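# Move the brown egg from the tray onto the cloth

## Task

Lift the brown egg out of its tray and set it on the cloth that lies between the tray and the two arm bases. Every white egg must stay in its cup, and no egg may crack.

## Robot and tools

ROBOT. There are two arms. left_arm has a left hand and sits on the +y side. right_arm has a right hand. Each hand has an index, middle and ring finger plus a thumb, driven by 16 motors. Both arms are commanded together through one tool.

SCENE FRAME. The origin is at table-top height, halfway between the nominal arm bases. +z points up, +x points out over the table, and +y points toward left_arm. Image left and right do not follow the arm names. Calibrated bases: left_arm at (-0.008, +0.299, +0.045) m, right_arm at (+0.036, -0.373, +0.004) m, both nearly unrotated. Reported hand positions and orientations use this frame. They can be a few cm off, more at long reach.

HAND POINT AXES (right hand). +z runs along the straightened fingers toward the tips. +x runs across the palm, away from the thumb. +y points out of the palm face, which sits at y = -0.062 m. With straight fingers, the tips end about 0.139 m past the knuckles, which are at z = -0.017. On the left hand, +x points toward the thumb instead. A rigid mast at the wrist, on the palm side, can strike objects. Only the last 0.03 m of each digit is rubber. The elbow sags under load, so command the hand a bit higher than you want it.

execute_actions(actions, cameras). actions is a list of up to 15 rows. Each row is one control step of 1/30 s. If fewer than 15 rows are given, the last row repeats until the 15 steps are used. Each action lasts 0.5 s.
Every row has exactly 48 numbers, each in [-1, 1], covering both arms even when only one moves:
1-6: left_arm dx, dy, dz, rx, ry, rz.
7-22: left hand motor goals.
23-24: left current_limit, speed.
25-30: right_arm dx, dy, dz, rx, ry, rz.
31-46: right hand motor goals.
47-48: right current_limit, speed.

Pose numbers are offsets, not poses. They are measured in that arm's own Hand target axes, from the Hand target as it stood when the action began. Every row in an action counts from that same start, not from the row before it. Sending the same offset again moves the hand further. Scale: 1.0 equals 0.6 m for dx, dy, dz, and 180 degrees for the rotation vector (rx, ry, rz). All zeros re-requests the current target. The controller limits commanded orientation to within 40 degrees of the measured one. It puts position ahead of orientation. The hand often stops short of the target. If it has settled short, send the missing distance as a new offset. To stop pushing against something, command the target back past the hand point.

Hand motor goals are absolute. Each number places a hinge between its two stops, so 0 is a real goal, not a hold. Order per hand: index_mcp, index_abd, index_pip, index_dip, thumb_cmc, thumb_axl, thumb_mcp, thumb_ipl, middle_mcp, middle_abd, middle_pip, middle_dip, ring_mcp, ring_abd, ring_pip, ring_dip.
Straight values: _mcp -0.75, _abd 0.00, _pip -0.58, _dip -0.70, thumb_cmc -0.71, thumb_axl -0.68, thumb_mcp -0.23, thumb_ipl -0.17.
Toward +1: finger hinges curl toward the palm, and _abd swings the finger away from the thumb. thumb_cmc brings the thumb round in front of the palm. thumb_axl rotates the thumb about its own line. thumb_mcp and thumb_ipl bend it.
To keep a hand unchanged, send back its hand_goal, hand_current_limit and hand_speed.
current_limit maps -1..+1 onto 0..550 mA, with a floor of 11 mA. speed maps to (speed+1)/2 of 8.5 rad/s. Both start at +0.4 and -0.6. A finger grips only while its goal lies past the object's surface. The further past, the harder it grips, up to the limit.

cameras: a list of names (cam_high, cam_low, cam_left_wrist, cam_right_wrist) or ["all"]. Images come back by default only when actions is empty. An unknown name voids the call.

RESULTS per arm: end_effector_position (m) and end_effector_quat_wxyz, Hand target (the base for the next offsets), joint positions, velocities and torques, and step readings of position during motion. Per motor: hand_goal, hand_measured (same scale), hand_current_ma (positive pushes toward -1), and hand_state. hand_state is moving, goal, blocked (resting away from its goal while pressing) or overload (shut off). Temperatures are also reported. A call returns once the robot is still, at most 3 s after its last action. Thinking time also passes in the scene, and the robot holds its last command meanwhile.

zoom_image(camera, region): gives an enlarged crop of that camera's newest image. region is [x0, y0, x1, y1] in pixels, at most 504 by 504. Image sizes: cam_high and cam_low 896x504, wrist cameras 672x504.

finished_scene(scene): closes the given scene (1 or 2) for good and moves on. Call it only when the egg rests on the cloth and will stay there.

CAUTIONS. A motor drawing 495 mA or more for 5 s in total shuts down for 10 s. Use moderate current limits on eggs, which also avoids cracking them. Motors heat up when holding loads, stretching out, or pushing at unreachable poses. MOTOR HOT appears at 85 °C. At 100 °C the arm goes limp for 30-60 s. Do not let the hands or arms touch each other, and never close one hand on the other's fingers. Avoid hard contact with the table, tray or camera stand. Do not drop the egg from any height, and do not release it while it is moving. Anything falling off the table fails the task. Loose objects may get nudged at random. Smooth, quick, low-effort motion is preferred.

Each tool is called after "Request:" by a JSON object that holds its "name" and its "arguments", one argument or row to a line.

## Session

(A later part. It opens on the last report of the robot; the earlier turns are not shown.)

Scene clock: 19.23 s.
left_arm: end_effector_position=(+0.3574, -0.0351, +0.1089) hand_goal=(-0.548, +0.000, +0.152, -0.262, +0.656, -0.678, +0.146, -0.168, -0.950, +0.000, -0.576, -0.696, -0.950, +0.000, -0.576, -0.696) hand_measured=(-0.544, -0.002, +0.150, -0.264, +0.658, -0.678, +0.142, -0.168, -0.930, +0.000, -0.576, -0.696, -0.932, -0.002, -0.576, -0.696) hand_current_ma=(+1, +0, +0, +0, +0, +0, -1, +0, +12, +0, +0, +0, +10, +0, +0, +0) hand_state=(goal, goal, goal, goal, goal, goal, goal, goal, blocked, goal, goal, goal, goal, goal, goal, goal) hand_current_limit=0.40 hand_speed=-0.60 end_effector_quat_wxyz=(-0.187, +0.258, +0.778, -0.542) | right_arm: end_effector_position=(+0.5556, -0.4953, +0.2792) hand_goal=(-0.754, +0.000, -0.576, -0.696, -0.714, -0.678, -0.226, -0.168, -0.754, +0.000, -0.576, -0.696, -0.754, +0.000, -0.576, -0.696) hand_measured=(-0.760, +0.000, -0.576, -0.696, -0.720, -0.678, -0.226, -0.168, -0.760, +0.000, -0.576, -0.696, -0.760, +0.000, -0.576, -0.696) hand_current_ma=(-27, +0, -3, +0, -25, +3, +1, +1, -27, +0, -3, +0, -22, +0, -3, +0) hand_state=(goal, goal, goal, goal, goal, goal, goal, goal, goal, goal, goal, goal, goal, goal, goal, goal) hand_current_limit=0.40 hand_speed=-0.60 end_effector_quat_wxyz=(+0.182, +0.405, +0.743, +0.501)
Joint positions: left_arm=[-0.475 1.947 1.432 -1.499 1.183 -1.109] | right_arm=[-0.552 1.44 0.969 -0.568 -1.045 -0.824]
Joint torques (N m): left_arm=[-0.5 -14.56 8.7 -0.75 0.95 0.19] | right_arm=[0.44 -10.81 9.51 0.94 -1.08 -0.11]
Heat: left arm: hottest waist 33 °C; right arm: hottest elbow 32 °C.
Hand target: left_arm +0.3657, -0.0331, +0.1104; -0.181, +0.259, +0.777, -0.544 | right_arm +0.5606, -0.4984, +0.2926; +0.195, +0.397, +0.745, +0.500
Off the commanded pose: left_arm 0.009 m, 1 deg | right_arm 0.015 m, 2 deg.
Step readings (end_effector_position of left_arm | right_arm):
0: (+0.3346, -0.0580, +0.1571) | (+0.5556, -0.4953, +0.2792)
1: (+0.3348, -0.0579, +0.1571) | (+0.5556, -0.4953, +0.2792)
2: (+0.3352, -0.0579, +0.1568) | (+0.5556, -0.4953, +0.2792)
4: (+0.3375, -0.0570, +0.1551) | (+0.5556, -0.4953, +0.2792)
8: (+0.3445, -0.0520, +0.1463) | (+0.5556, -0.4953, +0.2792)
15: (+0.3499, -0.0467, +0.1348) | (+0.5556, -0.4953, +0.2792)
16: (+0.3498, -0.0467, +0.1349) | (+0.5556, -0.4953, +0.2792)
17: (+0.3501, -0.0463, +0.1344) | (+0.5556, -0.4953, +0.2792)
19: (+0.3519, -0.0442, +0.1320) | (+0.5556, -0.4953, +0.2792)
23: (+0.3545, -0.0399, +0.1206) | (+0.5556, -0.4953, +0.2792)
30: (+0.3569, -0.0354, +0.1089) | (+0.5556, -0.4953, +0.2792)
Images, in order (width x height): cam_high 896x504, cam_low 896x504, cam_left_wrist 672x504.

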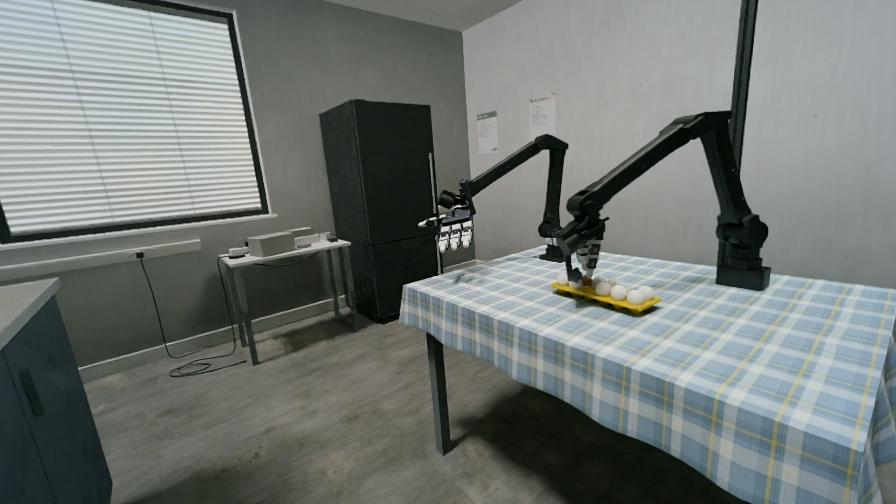

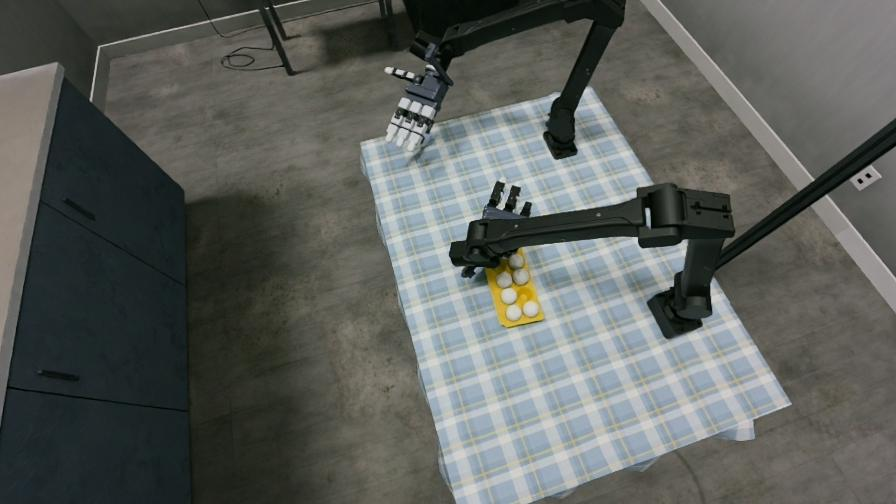

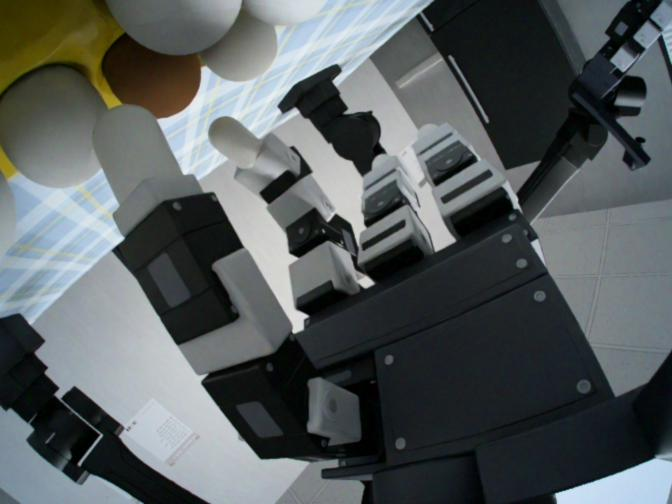

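Request:
{"name": "execute_actions", "arguments": {
  "actions": [
    [[0,0.0154,0.0162,0,0,0,-0.548,0,0.153,-0.261,0.657,-0.678,0.146,-0.168,-0.95,0,-0.576,-0.696,-0.95,0,-0.576,-0.696,0.4,-0.6,0,0,0,0,0,0,-0.754,0,-0.576,-0.696,-0.714,-0.678,-0.226,-0.168,-0.754,0,-0.576,-0.696,-0.754,0,-0.576,-0.696,0.4,-0.6]]
  ],
  "cameras": ["cam_high","cam_low","cam_left_wrist"]
}}

Request:
{"name": "zoom_image", "arguments": {
  "camera": "cam_left_wrist",
  "region": [0, 0, 340, 255]
}}

Request:
{"name": "zoom_image", "arguments": {
  "camera": "cam_high",
  "region": [540, 220, 650, 320]
}}

Scene clock: 21.10 s.
left_arm: end_effector_position=(+0.3630, -0.0381, +0.1058) hand_goal=(-0.548, +0.000, +0.152, -0.262, +0.656, -0.678, +0.146, -0.168, -0.950, +0.000, -0.576, -0.696, -0.950, +0.000, -0.576, -0.696) hand_measured=(-0.544, -0.002, +0.150, -0.264, +0.658, -0.678, +0.142, -0.168, -0.930, +0.000, -0.576, -0.696, -0.932, -0.002, -0.576, -0.696) hand_current_ma=(+1, +0, +0, +0, +0, +0, -1, +0, +12, +0, +0, +0, +10, +0, +0, +0) hand_state=(goal, goal, goal, goal, goal, goal, goal, goal, blocked, goal, goal, goal, goal, goal, goal, goal) hand_current_limit=0.40 hand_speed=-0.60 end_effector_quat_wxyz=(-0.175, +0.266, +0.776, -0.544) | right_arm: end_effector_position=(+0.5556, -0.4953, +0.2792) hand_goal=(-0.754, +0.000, -0.576, -0.696, -0.714, -0.678, -0.226, -0.168, -0.754, +0.000, -0.576, -0.696, -0.754, +0.000, -0.576, -0.696) hand_measured=(-0.760, +0.000, -0.576, -0.696, -0.720, -0.678, -0.226, -0.168, -0.760, +0.000, -0.576, -0.696, -0.760, +0.000, -0.576, -0.696) hand_current_ma=(-27, +0, -3, +0, -25, +3, +1, +1, -27, +0, -3, +0, -22, +0, -3, +0) hand_state=(goal, goal, goal, goal, goal, goal, goal, goal, goal, goal, goal, goal, goal, goal, goal, goal) hand_current_limit=0.40 hand_speed=-0.60 end_effector_quat_wxyz=(+0.182, +0.405, +0.743, +0.501)
Joint positions: left_arm=[-0.475 1.949 1.432 -1.468 1.183 -1.109] | right_arm=[-0.552 1.44 0.969 -0.568 -1.045 -0.824]
Joint torques (N m): left_arm=[-0.91 -13.86 7.46 -0.24 1.06 -0.13] | right_arm=[0.5 -10.87 9.5 0.95 -1.08 -0.11]
Heat: left arm: hottest waist 33 °C; right arm: hottest elbow 32 °C.
Hand target: left_arm +0.3621, -0.0379, +0.0983; -0.181, +0.259, +0.777, -0.544 | right_arm +0.5606, -0.4984, +0.2926; +0.195, +0.397, +0.745, +0.500
Off the commanded pose: left_arm 0.007 m, 1 deg | right_arm 0.015 m, 2 deg.
Step readings (end_effector_position of left_arm | right_arm):
0: (+0.3575, -0.0351, +0.1089) | (+0.5556, -0.4953, +0.2792)
1: (+0.3575, -0.0351, +0.1089) | (+0.5556, -0.4953, +0.2792)
2: (+0.3575, -0.0351, +0.1089) | (+0.5556, -0.4953, +0.2792)
4: (+0.3586, -0.0357, +0.1084) | (+0.5556, -0.4953, +0.2792)
8: (+0.3616, -0.0373, +0.1070) | (+0.5556, -0.4953, +0.2792)
15: (+0.3629, -0.0380, +0.1060) | (+0.5556, -0.4953, +0.2792)
Images, in order (width x height): cam_high 896x504, cam_low 896x504, cam_left_wrist 672x504.

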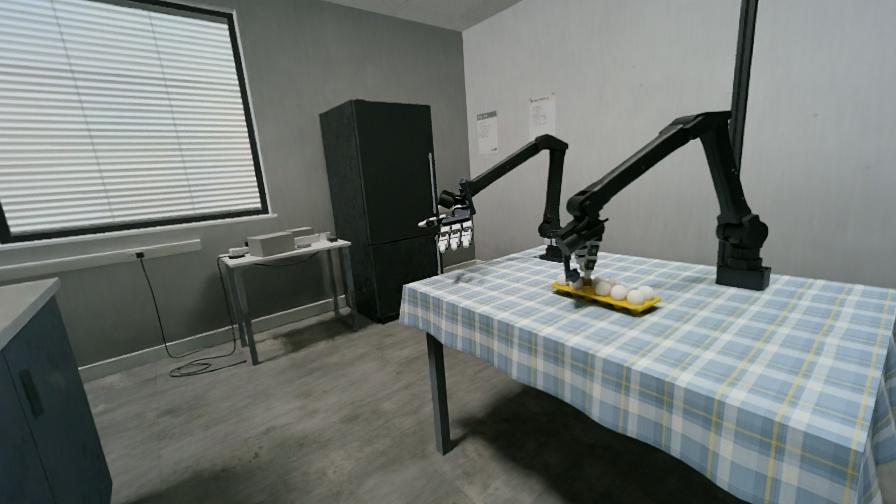

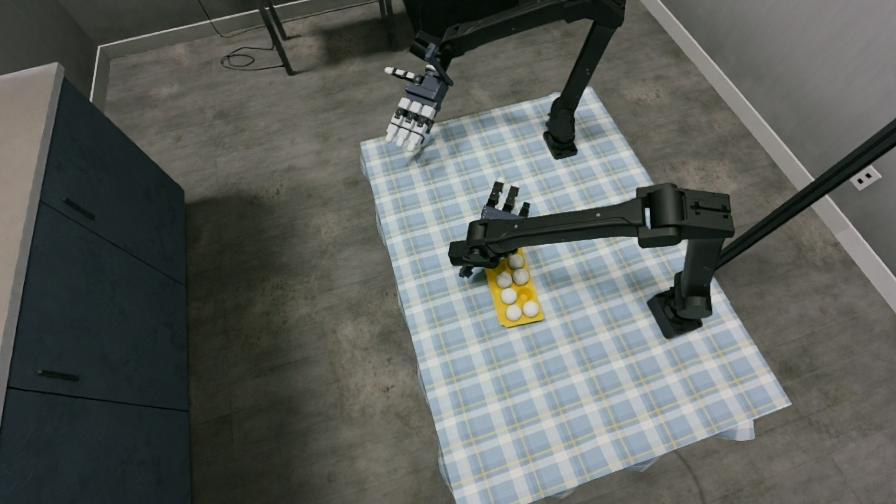

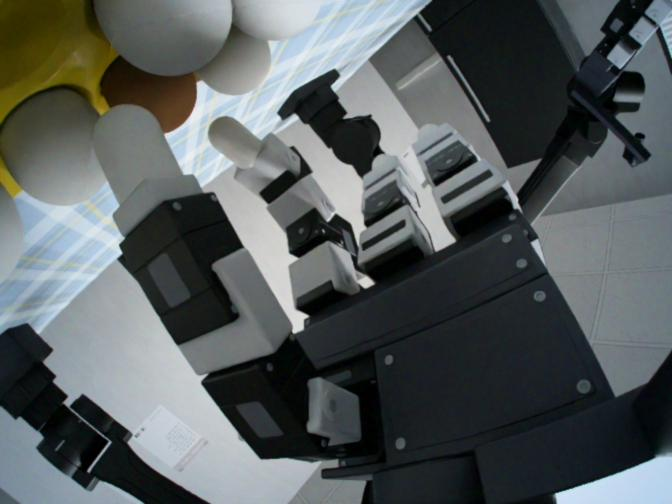

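Scaled by 1.482 from the camera's 672x504 image, which has a finer 960x720 frame.

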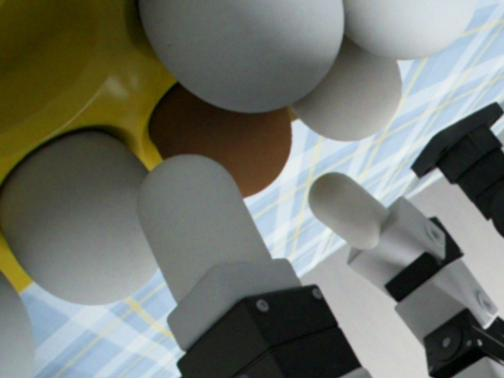

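Scaled by 4.582 from the camera's 896x504 image, which has a finer 1280x720 frame.

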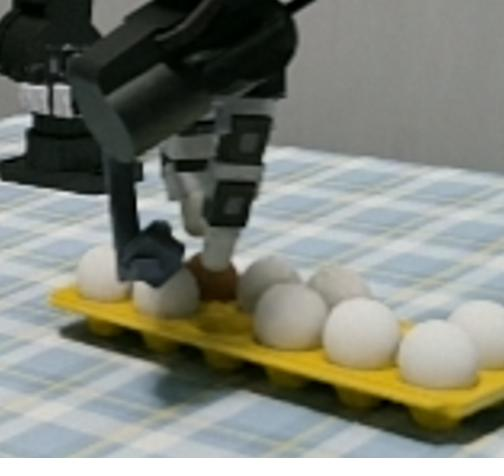

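Request:
{"name": "execute_actions", "arguments": {
  "actions": [
    [[0.011,0.009,0.0142,0,0,0,-0.548,0,0.153,-0.261,0.657,-0.678,0.146,-0.168,-0.95,0,-0.576,-0.696,-0.95,0,-0.576,-0.696,0.4,-0.6,0,0,0,0,0,0,-0.754,0,-0.576,-0.696,-0.714,-0.678,-0.226,-0.168,-0.754,0,-0.576,-0.696,-0.754,0,-0.576,-0.696,0.4,-0.6]]
  ],
  "cameras": ["cam_high","cam_low","cam_left_wrist"]
}}

Request:
{"name": "zoom_image", "arguments": {
  "camera": "cam_left_wrist",
  "region": [0, 0, 340, 255]
}}

Request:
{"name": "zoom_image", "arguments": {
  "camera": "cam_high",
  "region": [540, 220, 650, 320]
}}

Scene clock: 22.57 s.
left_arm: end_effector_position=(+0.3576, -0.0358, +0.0935) hand_goal=(-0.548, +0.000, +0.152, -0.262, +0.656, -0.678, +0.146, -0.168, -0.950, +0.000, -0.576, -0.696, -0.950, +0.000, -0.576, -0.696) hand_measured=(-0.544, -0.002, +0.150, -0.264, +0.658, -0.678, +0.142, -0.168, -0.930, +0.000, -0.576, -0.696, -0.932, -0.002, -0.576, -0.696) hand_current_ma=(+1, +0, +0, +0, +0, +0, -1, +0, +12, +0, +0, +0, +10, +0, +0, +0) hand_state=(goal, goal, goal, goal, goal, goal, goal, goal, blocked, goal, goal, goal, goal, goal, goal, goal) hand_current_limit=0.40 hand_speed=-0.60 end_effector_quat_wxyz=(-0.174, +0.262, +0.777, -0.545) | right_arm: end_effector_position=(+0.5556, -0.4953, +0.2792) hand_goal=(-0.754, +0.000, -0.576, -0.696, -0.714, -0.678, -0.226, -0.168, -0.754, +0.000, -0.576, -0.696, -0.754, +0.000, -0.576, -0.696) hand_measured=(-0.760, +0.000, -0.576, -0.696, -0.720, -0.678, -0.226, -0.168, -0.760, +0.000, -0.576, -0.696, -0.760, +0.000, -0.576, -0.696) hand_current_ma=(-27, +0, -3, +0, -25, +3, +1, +1, -27, +0, -3, +0, -22, +0, -3, +0) hand_state=(goal, goal, goal, goal, goal, goal, goal, goal, goal, goal, goal, goal, goal, goal, goal, goal) hand_current_limit=0.40 hand_speed=-0.60 end_effector_quat_wxyz=(+0.182, +0.405, +0.743, +0.501)
Joint positions: left_arm=[-0.475 1.949 1.395 -1.419 1.188 -1.126] | right_arm=[-0.552 1.44 0.969 -0.568 -1.045 -0.824]
Joint torques (N m): left_arm=[-1.9 -13.8 6.84 -0.08 1.02 -0.17] | right_arm=[0.44 -10.75 9.51 0.94 -1.08 -0.11]
Heat: left arm: hottest waist 33 °C; right arm: hottest elbow 32 °C.
Hand target: left_arm +0.3532, -0.0389, +0.0903; -0.181, +0.259, +0.777, -0.544 | right_arm +0.5606, -0.4984, +0.2926; +0.195, +0.397, +0.745, +0.500
Off the commanded pose: left_arm 0.006 m, 1 deg | right_arm 0.015 m, 2 deg.
Step readings (end_effector_position of left_arm | right_arm):
0: (+0.3630, -0.0381, +0.1058) | (+0.5556, -0.4953, +0.2792)
1: (+0.3631, -0.0382, +0.1058) | (+0.5556, -0.4953, +0.2792)
2: (+0.3631, -0.0384, +0.1051) | (+0.5556, -0.4953, +0.2792)
4: (+0.3625, -0.0385, +0.1023) | (+0.5556, -0.4953, +0.2792)
8: (+0.3579, -0.0361, +0.0956) | (+0.5556, -0.4953, +0.2792)
15: (+0.3575, -0.0358, +0.0936) | (+0.5556, -0.4953, +0.2792)
Images, in order (width x height): cam_high 896x504, cam_low 896x504, cam_left_wrist 672x504.

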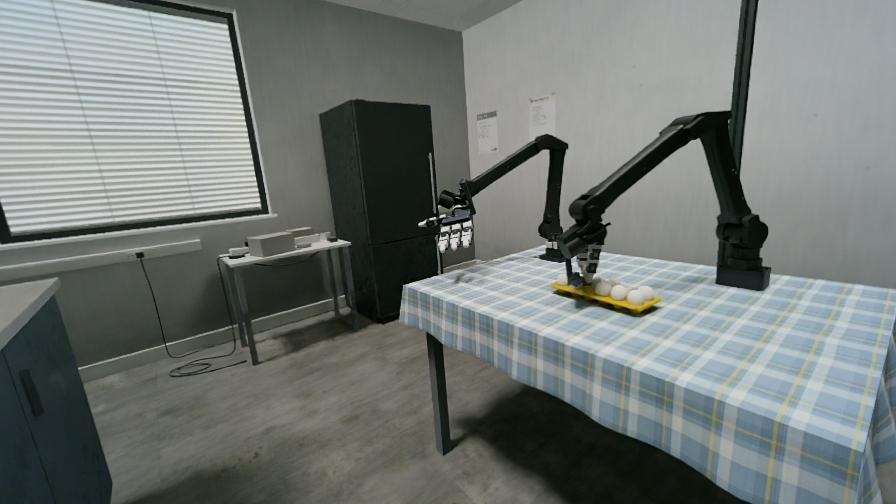

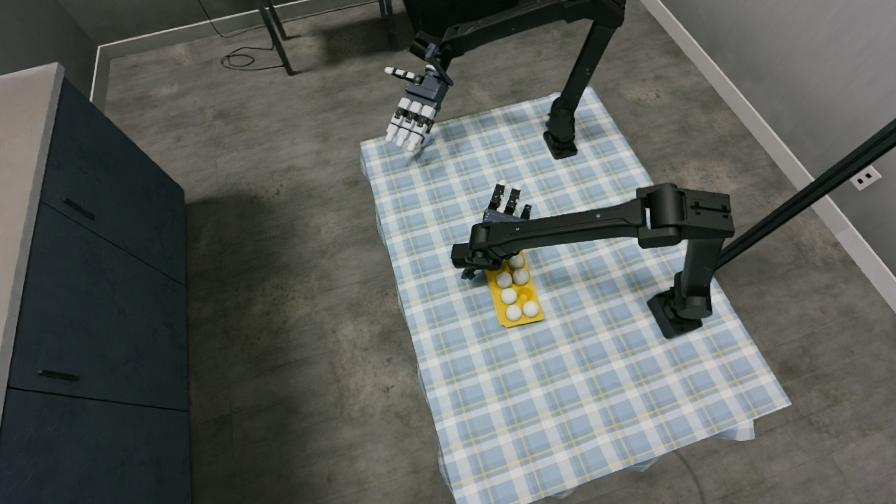

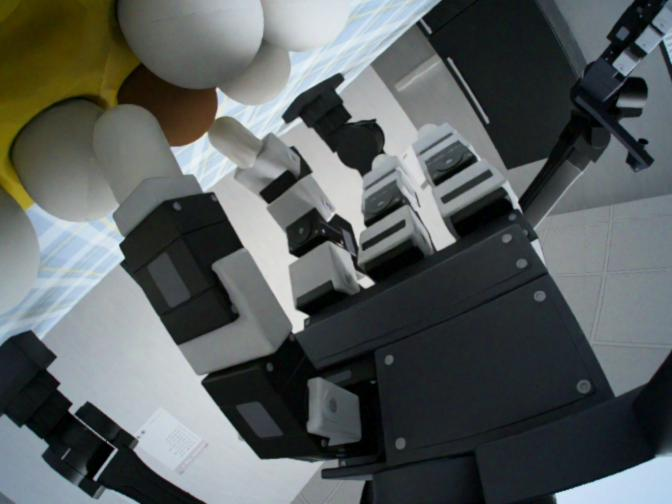

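Scaled by 1.482 from the camera's 672x504 image, which has a finer 960x720 frame.

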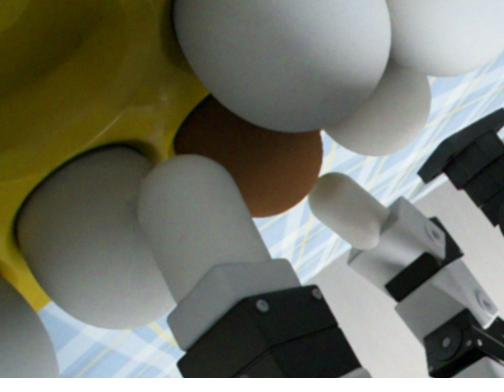

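Scaled by 4.582 from the camera's 896x504 image, which has a finer 1280x720 frame.

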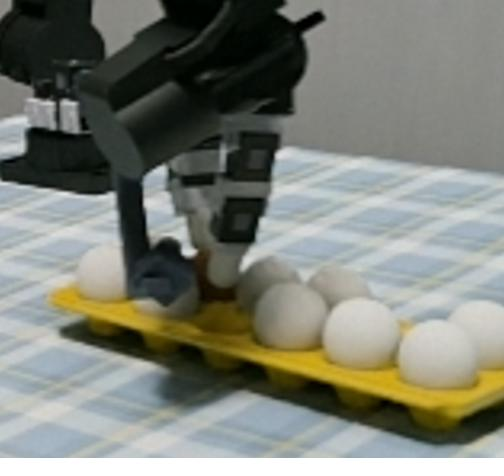

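Request:
{"name": "execute_actions", "arguments": {
  "actions": [
    [[0.0125,-0.008,0.0225,0,0,0,-0.548,0,0.153,-0.261,0.657,-0.678,0.146,-0.168,-0.95,0,-0.576,-0.696,-0.95,0,-0.576,-0.696,0.4,-0.6,0,0,0,0,0,0,-0.754,0,-0.576,-0.696,-0.714,-0.678,-0.226,-0.168,-0.754,0,-0.576,-0.696,-0.754,0,-0.576,-0.696,0.4,-0.6]]
  ],
  "cameras": ["cam_high","cam_low","cam_left_wrist"]
}}

Request:
{"name": "zoom_image", "arguments": {
  "camera": "cam_left_wrist",
  "region": [0, 0, 340, 255]
}}

Request:
{"name": "zoom_image", "arguments": {
  "camera": "cam_high",
  "region": [540, 220, 650, 320]
}}

Scene clock: 29.73 s.
left_arm: end_effector_position=(+0.3440, -0.0419, +0.0851) hand_goal=(-0.548, +0.000, +0.152, -0.262, +0.656, -0.678, +0.146, -0.168, -0.950, +0.000, -0.576, -0.696, -0.950, +0.000, -0.576, -0.696) hand_measured=(-0.544, -0.002, +0.150, -0.264, +0.664, -0.674, +0.142, -0.168, -0.930, +0.000, -0.576, -0.696, -0.932, -0.002, -0.576, -0.696) hand_current_ma=(+1, +0, +0, +0, +2, +1, -1, +0, +12, +0, +0, +0, +10, +0, +0, +0) hand_state=(goal, goal, goal, goal, goal, goal, goal, goal, blocked, goal, goal, goal, goal, goal, goal, goal) hand_current_limit=0.40 hand_speed=-0.60 end_effector_quat_wxyz=(-0.179, +0.258, +0.777, -0.545) | right_arm: end_effector_position=(+0.5556, -0.4953, +0.2792) hand_goal=(-0.754, +0.000, -0.576, -0.696, -0.714, -0.678, -0.226, -0.168, -0.754, +0.000, -0.576, -0.696, -0.754, +0.000, -0.576, -0.696) hand_measured=(-0.760, +0.000, -0.576, -0.696, -0.720, -0.678, -0.226, -0.168, -0.760, +0.000, -0.576, -0.696, -0.760, +0.000, -0.576, -0.696) hand_current_ma=(-27, +0, -3, +0, -25, +3, +1, +1, -27, +0, -3, +0, -22, +0, -3, +0) hand_state=(goal, goal, goal, goal, goal, goal, goal, goal, goal, goal, goal, goal, goal, goal, goal, goal) hand_current_limit=0.40 hand_speed=-0.60 end_effector_quat_wxyz=(+0.182, +0.405, +0.743, +0.501)
Joint positions: left_arm=[-0.498 1.936 1.351 -1.343 1.197 -1.185] | right_arm=[-0.552 1.44 0.969 -0.568 -1.045 -0.824]
Joint torques (N m): left_arm=[-1.49 -14.8 6.65 -0.01 1.01 -0.16] | right_arm=[0.44 -10.75 9.51 0.92 -1.08 -0.11]
Heat: left arm: hottest waist 33 °C; right arm: hottest elbow 33 °C.
Hand target: left_arm +0.3384, -0.0459, +0.0902; -0.181, +0.259, +0.777, -0.544 | right_arm +0.5606, -0.4984, +0.2926; +0.195, +0.397, +0.745, +0.500
Off the commanded pose: left_arm 0.008 m, 0 deg | right_arm 0.015 m, 2 deg.
Step readings (end_effector_position of left_arm | right_arm):
0: (+0.3576, -0.0358, +0.0936) | (+0.5556, -0.4953, +0.2792)
1: (+0.3575, -0.0358, +0.0934) | (+0.5556, -0.4953, +0.2792)
2: (+0.3572, -0.0363, +0.0927) | (+0.5556, -0.4953, +0.2792)
4: (+0.3556, -0.0371, +0.0904) | (+0.5556, -0.4953, +0.2792)
8: (+0.3477, -0.0383, +0.0839) | (+0.5556, -0.4953, +0.2792)
15: (+0.3441, -0.0418, +0.0847) | (+0.5556, -0.4953, +0.2792)
Images, in order (width x height): cam_high 896x504, cam_low 896x504, cam_left_wrist 672x504.

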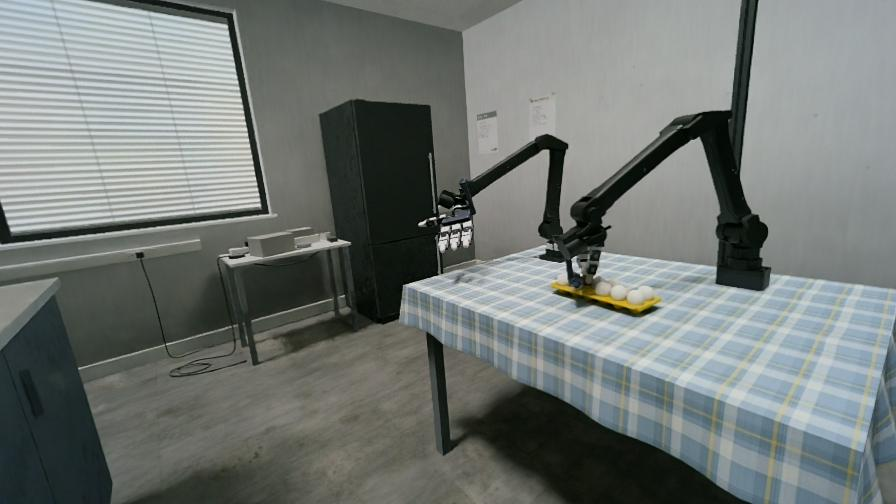

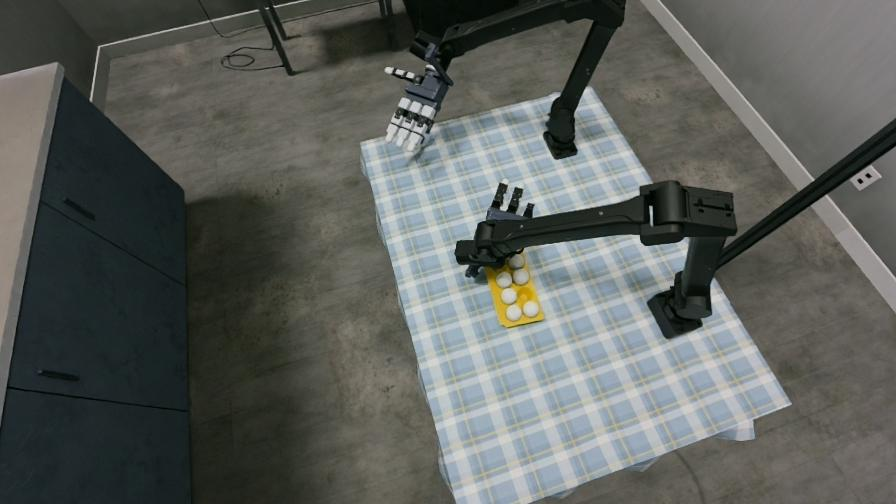

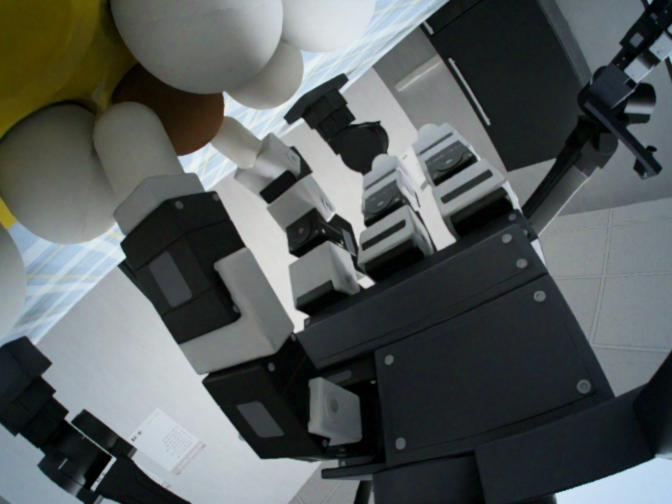

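Scaled by 1.482 from the camera's 672x504 image, which has a finer 960x720 frame.

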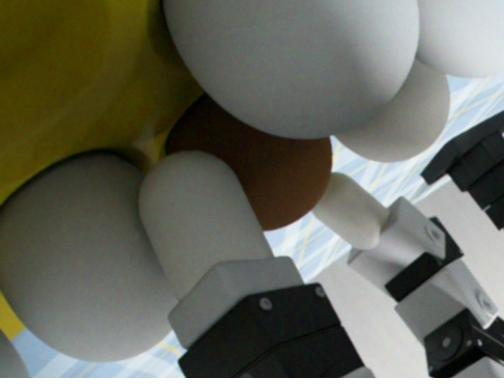

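Scaled by 4.582 from the camera's 896x504 image, which has a finer 1280x720 frame.

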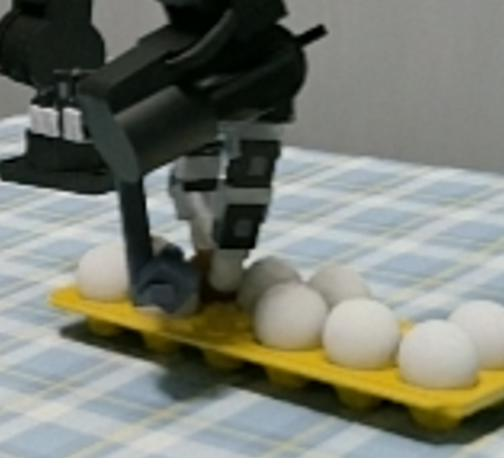

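Request:
{"name": "execute_actions", "arguments": {
  "actions": [
    [[0,0,0,0,0,0,-0.548,0,0.153,-0.261,0.7,-0.678,0.146,-0.168,-0.95,0,-0.576,-0.696,-0.95,0,-0.576,-0.696,0.4,-0.8,0,0,0,0,0,0,-0.754,0,-0.576,-0.696,-0.714,-0.678,-0.226,-0.168,-0.754,0,-0.576,-0.696,-0.754,0,-0.576,-0.696,0.4,-0.6]],
    [[0,0.0141,0.0051,0,0,0,-0.548,0,0.153,-0.261,0.7,-0.678,0.146,-0.168,-0.95,0,-0.576,-0.696,-0.95,0,-0.576,-0.696,0.4,-0.8,0,0,0,0,0,0,-0.754,0,-0.576,-0.696,-0.714,-0.678,-0.226,-0.168,-0.754,0,-0.576,-0.696,-0.754,0,-0.576,-0.696,0.4,-0.6]]
  ],
  "cameras": ["cam_high","cam_low","cam_left_wrist"]
}}

Request:
{"name": "zoom_image", "arguments": {
  "camera": "cam_left_wrist",
  "region": [0, 0, 340, 255]
}}

Request:
{"name": "zoom_image", "arguments": {
  "camera": "cam_high",
  "region": [540, 220, 650, 320]
}}

Scene clock: 32.10 s.
left_arm: end_effector_position=(+0.3439, -0.0419, +0.0816) hand_goal=(-0.548, +0.000, +0.152, -0.262, +0.700, -0.678, +0.146, -0.168, -0.950, +0.000, -0.576, -0.696, -0.950, +0.000, -0.576, -0.696) hand_measured=(-0.544, -0.002, +0.150, -0.264, +0.696, -0.676, +0.142, -0.168, -0.930, +0.000, -0.576, -0.696, -0.932, -0.002, -0.576, -0.696) hand_current_ma=(+1, +0, +0, +0, +0, +0, -1, +0, +12, +0, +0, +0, +10, +0, +0, +0) hand_state=(goal, goal, goal, goal, goal, goal, goal, goal, blocked, goal, goal, goal, goal, goal, goal, goal) hand_current_limit=0.40 hand_speed=-0.80 end_effector_quat_wxyz=(-0.176, +0.259, +0.778, -0.545) | right_arm: end_effector_position=(+0.5556, -0.4953, +0.2792) hand_goal=(-0.754, +0.000, -0.576, -0.696, -0.714, -0.678, -0.226, -0.168, -0.754, +0.000, -0.576, -0.696, -0.754, +0.000, -0.576, -0.696) hand_measured=(-0.760, +0.000, -0.576, -0.696, -0.720, -0.678, -0.226, -0.168, -0.760, +0.000, -0.576, -0.696, -0.760, +0.000, -0.576, -0.696) hand_current_ma=(-27, +0, -3, +0, -25, +3, +1, +1, -27, +0, -3, +0, -22, +0, -3, +0) hand_state=(goal, goal, goal, goal, goal, goal, goal, goal, goal, goal, goal, goal, goal, goal, goal, goal) hand_current_limit=0.40 hand_speed=-0.60 end_effector_quat_wxyz=(+0.182, +0.405, +0.743, +0.501)
Joint positions: left_arm=[-0.498 1.936 1.342 -1.323 1.197 -1.191] | right_arm=[-0.552 1.44 0.969 -0.568 -1.045 -0.824]
Joint torques (N m): left_arm=[-2.73 -14.62 6.68 0.1 1.06 -0.11] | right_arm=[0.5 -10.81 9.51 0.95 -1.08 -0.11]
Heat: left arm: hottest waist 33 °C; right arm: hottest elbow 33 °C.
Hand target: left_arm +0.3385, -0.0459, +0.0812; -0.181, +0.259, +0.777, -0.544 | right_arm +0.5606, -0.4984, +0.2926; +0.195, +0.397, +0.745, +0.500
Off the commanded pose: left_arm 0.007 m, 1 deg | right_arm 0.015 m, 2 deg.
Step readings (end_effector_position of left_arm | right_arm):
0: (+0.3439, -0.0419, +0.0851) | (+0.5556, -0.4953, +0.2792)
1: (+0.3439, -0.0419, +0.0851) | (+0.5556, -0.4953, +0.2792)
2: (+0.3439, -0.0419, +0.0851) | (+0.5556, -0.4953, +0.2792)
4: (+0.3438, -0.0418, +0.0851) | (+0.5556, -0.4953, +0.2792)
8: (+0.3437, -0.0418, +0.0852) | (+0.5556, -0.4953, +0.2792)
15: (+0.3436, -0.0417, +0.0852) | (+0.5556, -0.4953, +0.2792)
16: (+0.3437, -0.0417, +0.0852) | (+0.5556, -0.4953, +0.2792)
17: (+0.3437, -0.0418, +0.0849) | (+0.5556, -0.4953, +0.2792)
19: (+0.3440, -0.0419, +0.0839) | (+0.5556, -0.4953, +0.2792)
23: (+0.3434, -0.0416, +0.0820) | (+0.5556, -0.4953, +0.2792)
30: (+0.3439, -0.0419, +0.0816) | (+0.5556, -0.4953, +0.2792)
Images, in order (width x height): cam_high 896x504, cam_low 896x504, cam_left_wrist 672x504.

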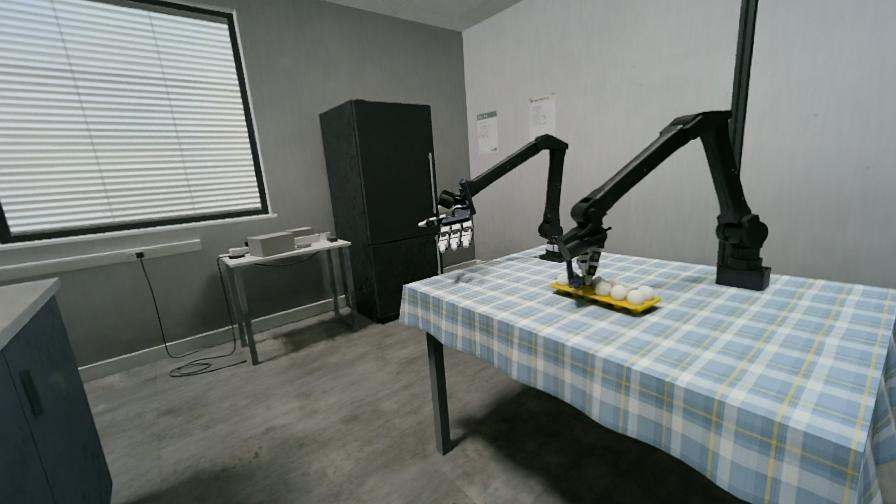

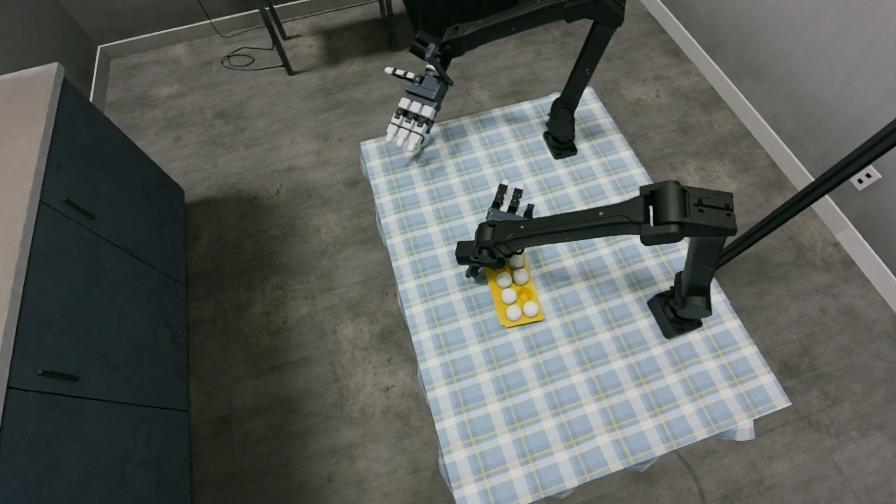

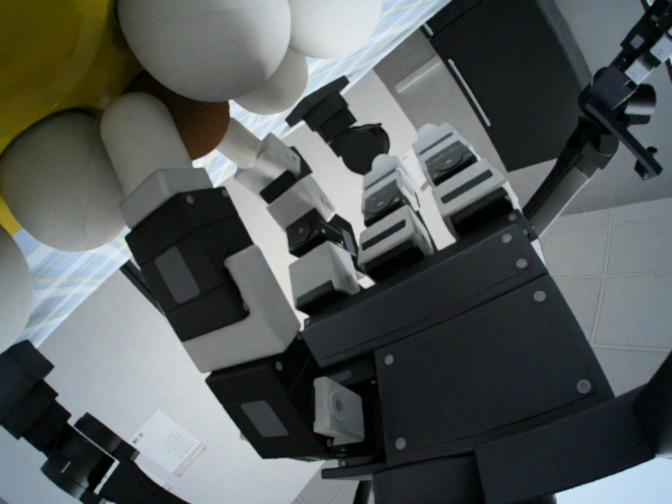

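Scaled by 1.482 from the camera's 672x504 image, which has a finer 960x720 frame.

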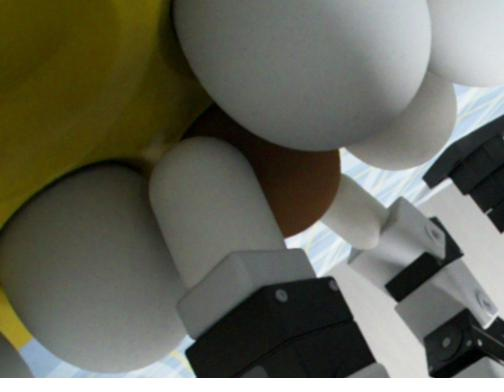

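Scaled by 4.582 from the camera's 896x504 image, which has a finer 1280x720 frame.

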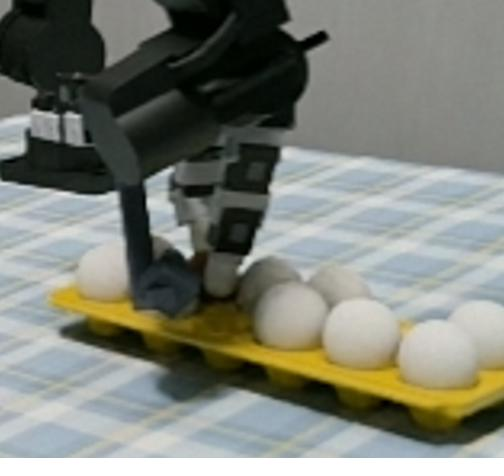

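Request:
{"name": "execute_actions", "arguments": {
  "actions": [
    [[0,0.0125,0.0046,0,0,0,-0.548,0,0.153,-0.261,0.7,-0.678,0.146,-0.168,-0.95,0,-0.576,-0.696,-0.95,0,-0.576,-0.696,0.4,-0.8,0,0,0,0,0,0,-0.754,0,-0.576,-0.696,-0.714,-0.678,-0.226,-0.168,-0.754,0,-0.576,-0.696,-0.754,0,-0.576,-0.696,0.4,-0.6]]
  ],
  "cameras": ["cam_high","cam_left_wrist"]
}}

Request:
{"name": "zoom_image", "arguments": {
  "camera": "cam_left_wrist",
  "region": [0, 0, 340, 255]
}}

Request:
{"name": "zoom_image", "arguments": {
  "camera": "cam_high",
  "region": [540, 220, 650, 320]
}}

Scene clock: 33.63 s.
left_arm: end_effector_position=(+0.3449, -0.0424, +0.0789) hand_goal=(-0.548, +0.000, +0.152, -0.262, +0.700, -0.678, +0.146, -0.168, -0.950, +0.000, -0.576, -0.696, -0.950, +0.000, -0.576, -0.696) hand_measured=(-0.544, -0.002, +0.150, -0.264, +0.696, -0.676, +0.142, -0.168, -0.930, +0.000, -0.576, -0.696, -0.932, -0.002, -0.576, -0.696) hand_current_ma=(+1, +0, +0, +0, +0, +0, -1, +0, +12, +0, +0, +0, +10, +0, +0, +0) hand_state=(goal, goal, goal, goal, goal, goal, goal, goal, blocked, goal, goal, goal, goal, goal, goal, goal) hand_current_limit=0.40 hand_speed=-0.80 end_effector_quat_wxyz=(-0.171, +0.262, +0.777, -0.546) | right_arm: end_effector_position=(+0.5556, -0.4953, +0.2792) hand_goal=(-0.754, +0.000, -0.576, -0.696, -0.714, -0.678, -0.226, -0.168, -0.754, +0.000, -0.576, -0.696, -0.754, +0.000, -0.576, -0.696) hand_measured=(-0.760, +0.000, -0.576, -0.696, -0.720, -0.678, -0.226, -0.168, -0.760, +0.000, -0.576, -0.696, -0.760, +0.000, -0.576, -0.696) hand_current_ma=(-27, +0, -3, +0, -25, +3, +1, +1, -27, +0, -3, +0, -22, +0, -3, +0) hand_state=(goal, goal, goal, goal, goal, goal, goal, goal, goal, goal, goal, goal, goal, goal, goal, goal) hand_current_limit=0.40 hand_speed=-0.60 end_effector_quat_wxyz=(+0.182, +0.405, +0.743, +0.501)
Joint positions: left_arm=[-0.498 1.936 1.336 -1.305 1.197 -1.191] | right_arm=[-0.552 1.44 0.969 -0.568 -1.045 -0.824]
Joint torques (N m): left_arm=[-1.85 -13.22 6.86 -0.12 1.04 -0.11] | right_arm=[0.44 -10.75 9.52 0.94 -1.08 -0.11]
Heat: left arm: hottest waist 33 °C; right arm: hottest elbow 33 °C.
Hand target: left_arm +0.3385, -0.0459, +0.0732; -0.181, +0.259, +0.777, -0.544 | right_arm +0.5606, -0.4984, +0.2926; +0.195, +0.397, +0.745, +0.500
Off the commanded pose: left_arm 0.009 m, 1 deg | right_arm 0.015 m, 2 deg.
Step readings (end_effector_position of left_arm | right_arm):
0: (+0.3439, -0.0419, +0.0816) | (+0.5556, -0.4953, +0.2792)
1: (+0.3439, -0.0419, +0.0816) | (+0.5556, -0.4953, +0.2792)
2: (+0.3442, -0.0420, +0.0815) | (+0.5556, -0.4953, +0.2792)
4: (+0.3448, -0.0424, +0.0808) | (+0.5556, -0.4953, +0.2792)
8: (+0.3446, -0.0422, +0.0793) | (+0.5556, -0.4953, +0.2792)
15: (+0.3449, -0.0424, +0.0789) | (+0.5556, -0.4953, +0.2792)
Images, in order (width x height): cam_high 896x504, cam_left_wrist 672x504.

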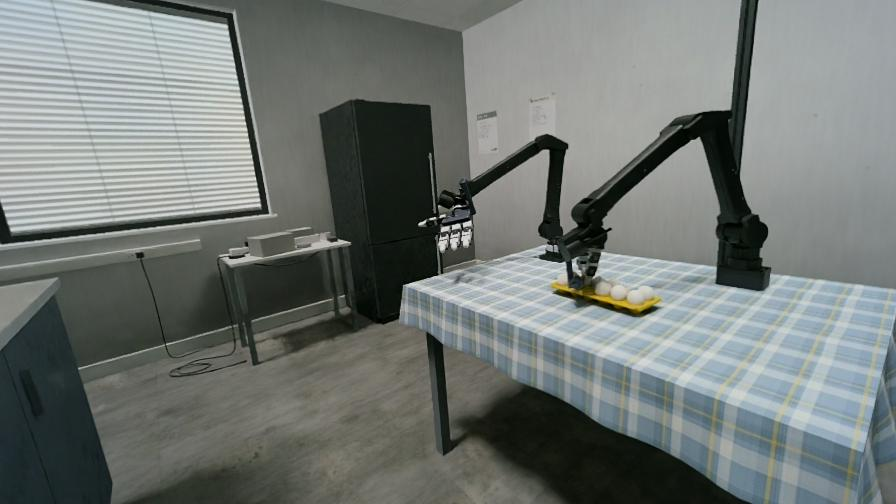

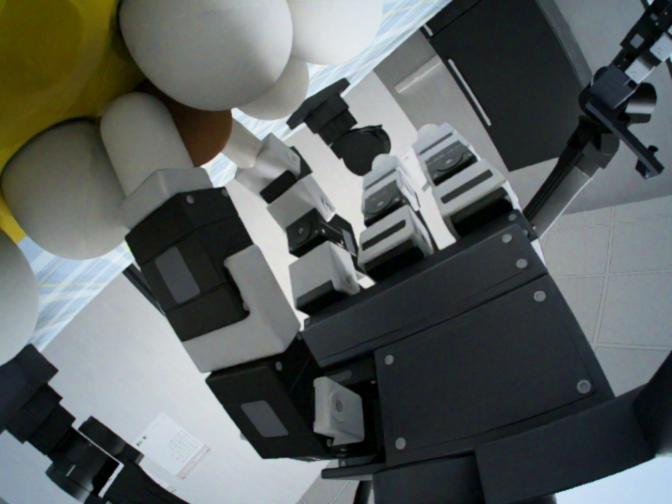

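Scaled by 1.482 from the camera's 672x504 image, which has a finer 960x720 frame.

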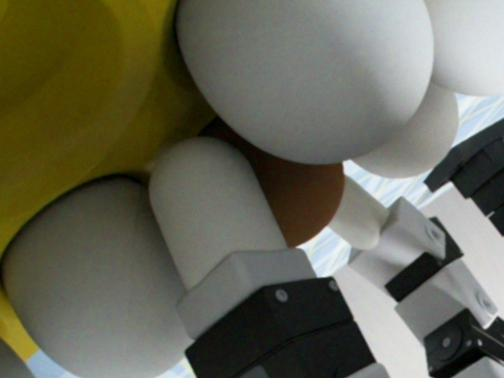

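Scaled by 4.582 from the camera's 896x504 image, which has a finer 1280x720 frame.

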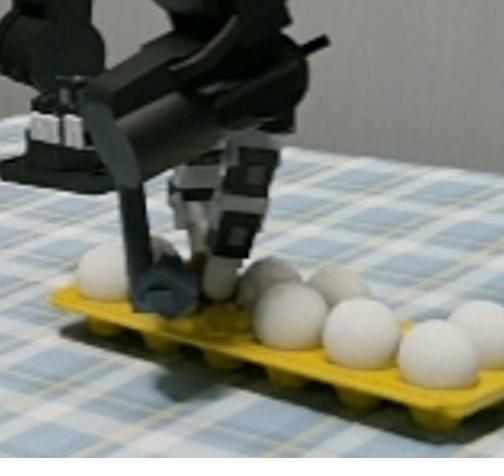

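Request:
{"name": "execute_actions", "arguments": {
  "actions": [
    [[0,0.0141,0.0051,0,0,0,-0.548,0,0.153,-0.261,0.7,-0.678,0.146,-0.168,-0.95,0,-0.576,-0.696,-0.95,0,-0.576,-0.696,0.4,-0.8,0,0,0,0,0,0,-0.754,0,-0.576,-0.696,-0.714,-0.678,-0.226,-0.168,-0.754,0,-0.576,-0.696,-0.754,0,-0.576,-0.696,0.4,-0.6]]
  ],
  "cameras": ["cam_high","cam_left_wrist"]
}}

Request:
{"name": "zoom_image", "arguments": {
  "camera": "cam_left_wrist",
  "region": [0, 0, 340, 255]
}}

Request:
{"name": "zoom_image", "arguments": {
  "camera": "cam_high",
  "region": [540, 220, 650, 320]
}}

Scene clock: 34.57 s.
left_arm: end_effector_position=(+0.3455, -0.0429, +0.0748) hand_goal=(-0.548, +0.000, +0.152, -0.262, +0.700, -0.678, +0.146, -0.168, -0.950, +0.000, -0.576, -0.696, -0.950, +0.000, -0.576, -0.696) hand_measured=(-0.544, -0.002, +0.150, -0.264, +0.700, -0.676, +0.142, -0.168, -0.930, +0.000, -0.576, -0.696, -0.932, -0.002, -0.576, -0.696) hand_current_ma=(+1, +0, +0, +0, +0, +0, -1, +0, +12, +0, +0, +0, +10, +0, +0, +0) hand_state=(goal, goal, goal, goal, goal, goal, goal, goal, blocked, goal, goal, goal, goal, goal, goal, goal) hand_current_limit=0.40 hand_speed=-0.80 end_effector_quat_wxyz=(-0.169, +0.262, +0.777, -0.547) | right_arm: end_effector_position=(+0.5556, -0.4953, +0.2792) hand_goal=(-0.754, +0.000, -0.576, -0.696, -0.714, -0.678, -0.226, -0.168, -0.754, +0.000, -0.576, -0.696, -0.754, +0.000, -0.576, -0.696) hand_measured=(-0.760, +0.000, -0.576, -0.696, -0.720, -0.678, -0.226, -0.168, -0.760, +0.000, -0.576, -0.696, -0.760, +0.000, -0.576, -0.696) hand_current_ma=(-27, +0, -3, +0, -25, +3, +1, +1, -27, +0, -3, +0, -22, +0, -3, +0) hand_state=(goal, goal, goal, goal, goal, goal, goal, goal, goal, goal, goal, goal, goal, goal, goal, goal) hand_current_limit=0.40 hand_speed=-0.60 end_effector_quat_wxyz=(+0.182, +0.405, +0.743, +0.501)
Joint positions: left_arm=[-0.498 1.941 1.331 -1.288 1.198 -1.196] | right_arm=[-0.552 1.44 0.969 -0.568 -1.045 -0.824]
Joint torques (N m): left_arm=[-1.2 -12.63 6.37 0.08 1.04 -0.18] | right_arm=[0.5 -10.81 9.52 0.94 -1.08 -0.11]
Heat: left arm: hottest waist 33 °C; right arm: hottest elbow 33 °C.
Hand target: left_arm +0.3385, -0.0459, +0.0643; -0.181, +0.259, +0.777, -0.544 | right_arm +0.5606, -0.4984, +0.2926; +0.195, +0.397, +0.745, +0.500
Off the commanded pose: left_arm 0.013 m, 1 deg | right_arm 0.015 m, 2 deg.
Step readings (end_effector_position of left_arm | right_arm):
0: (+0.3449, -0.0424, +0.0789) | (+0.5556, -0.4953, +0.2792)
1: (+0.3449, -0.0424, +0.0789) | (+0.5556, -0.4953, +0.2792)
2: (+0.3452, -0.0426, +0.0788) | (+0.5556, -0.4953, +0.2792)
4: (+0.3458, -0.0429, +0.0778) | (+0.5556, -0.4953, +0.2792)
8: (+0.3455, -0.0428, +0.0747) | (+0.5556, -0.4953, +0.2792)
15: (+0.3454, -0.0428, +0.0748) | (+0.5556, -0.4953, +0.2792)
Images, in order (width x height): cam_high 896x504, cam_left_wrist 672x504.

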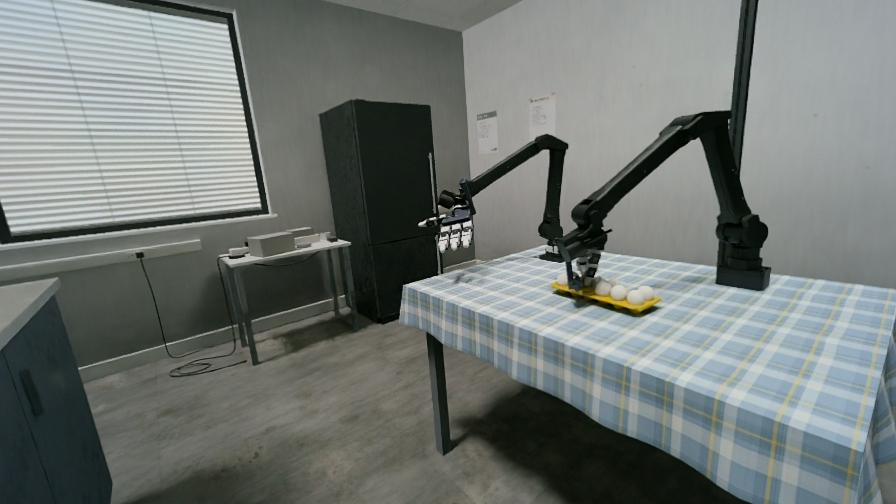

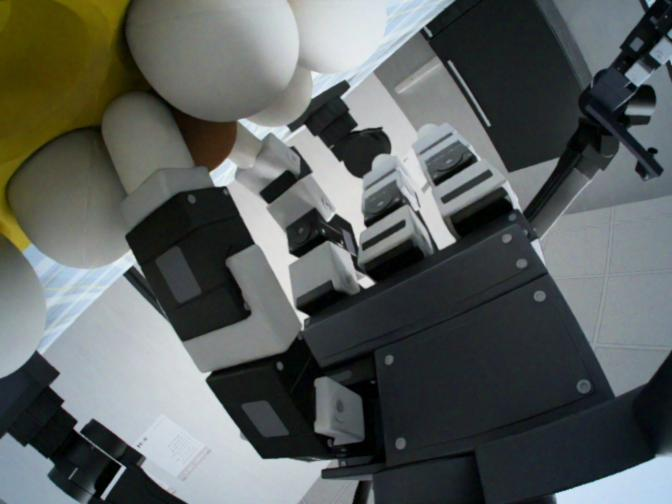

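Scaled by 1.482 from the camera's 672x504 image, which has a finer 960x720 frame.

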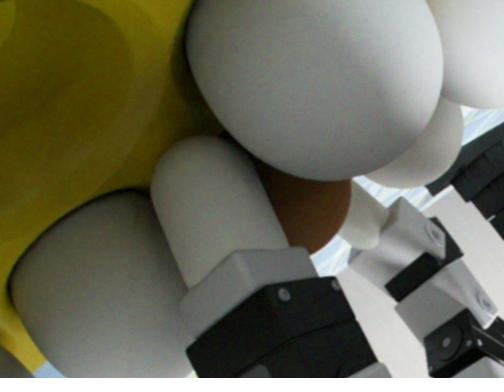

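Scaled by 4.582 from the camera's 896x504 image, which has a finer 1280x720 frame.

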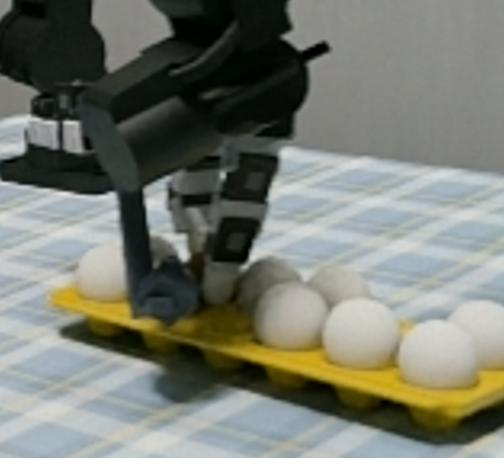

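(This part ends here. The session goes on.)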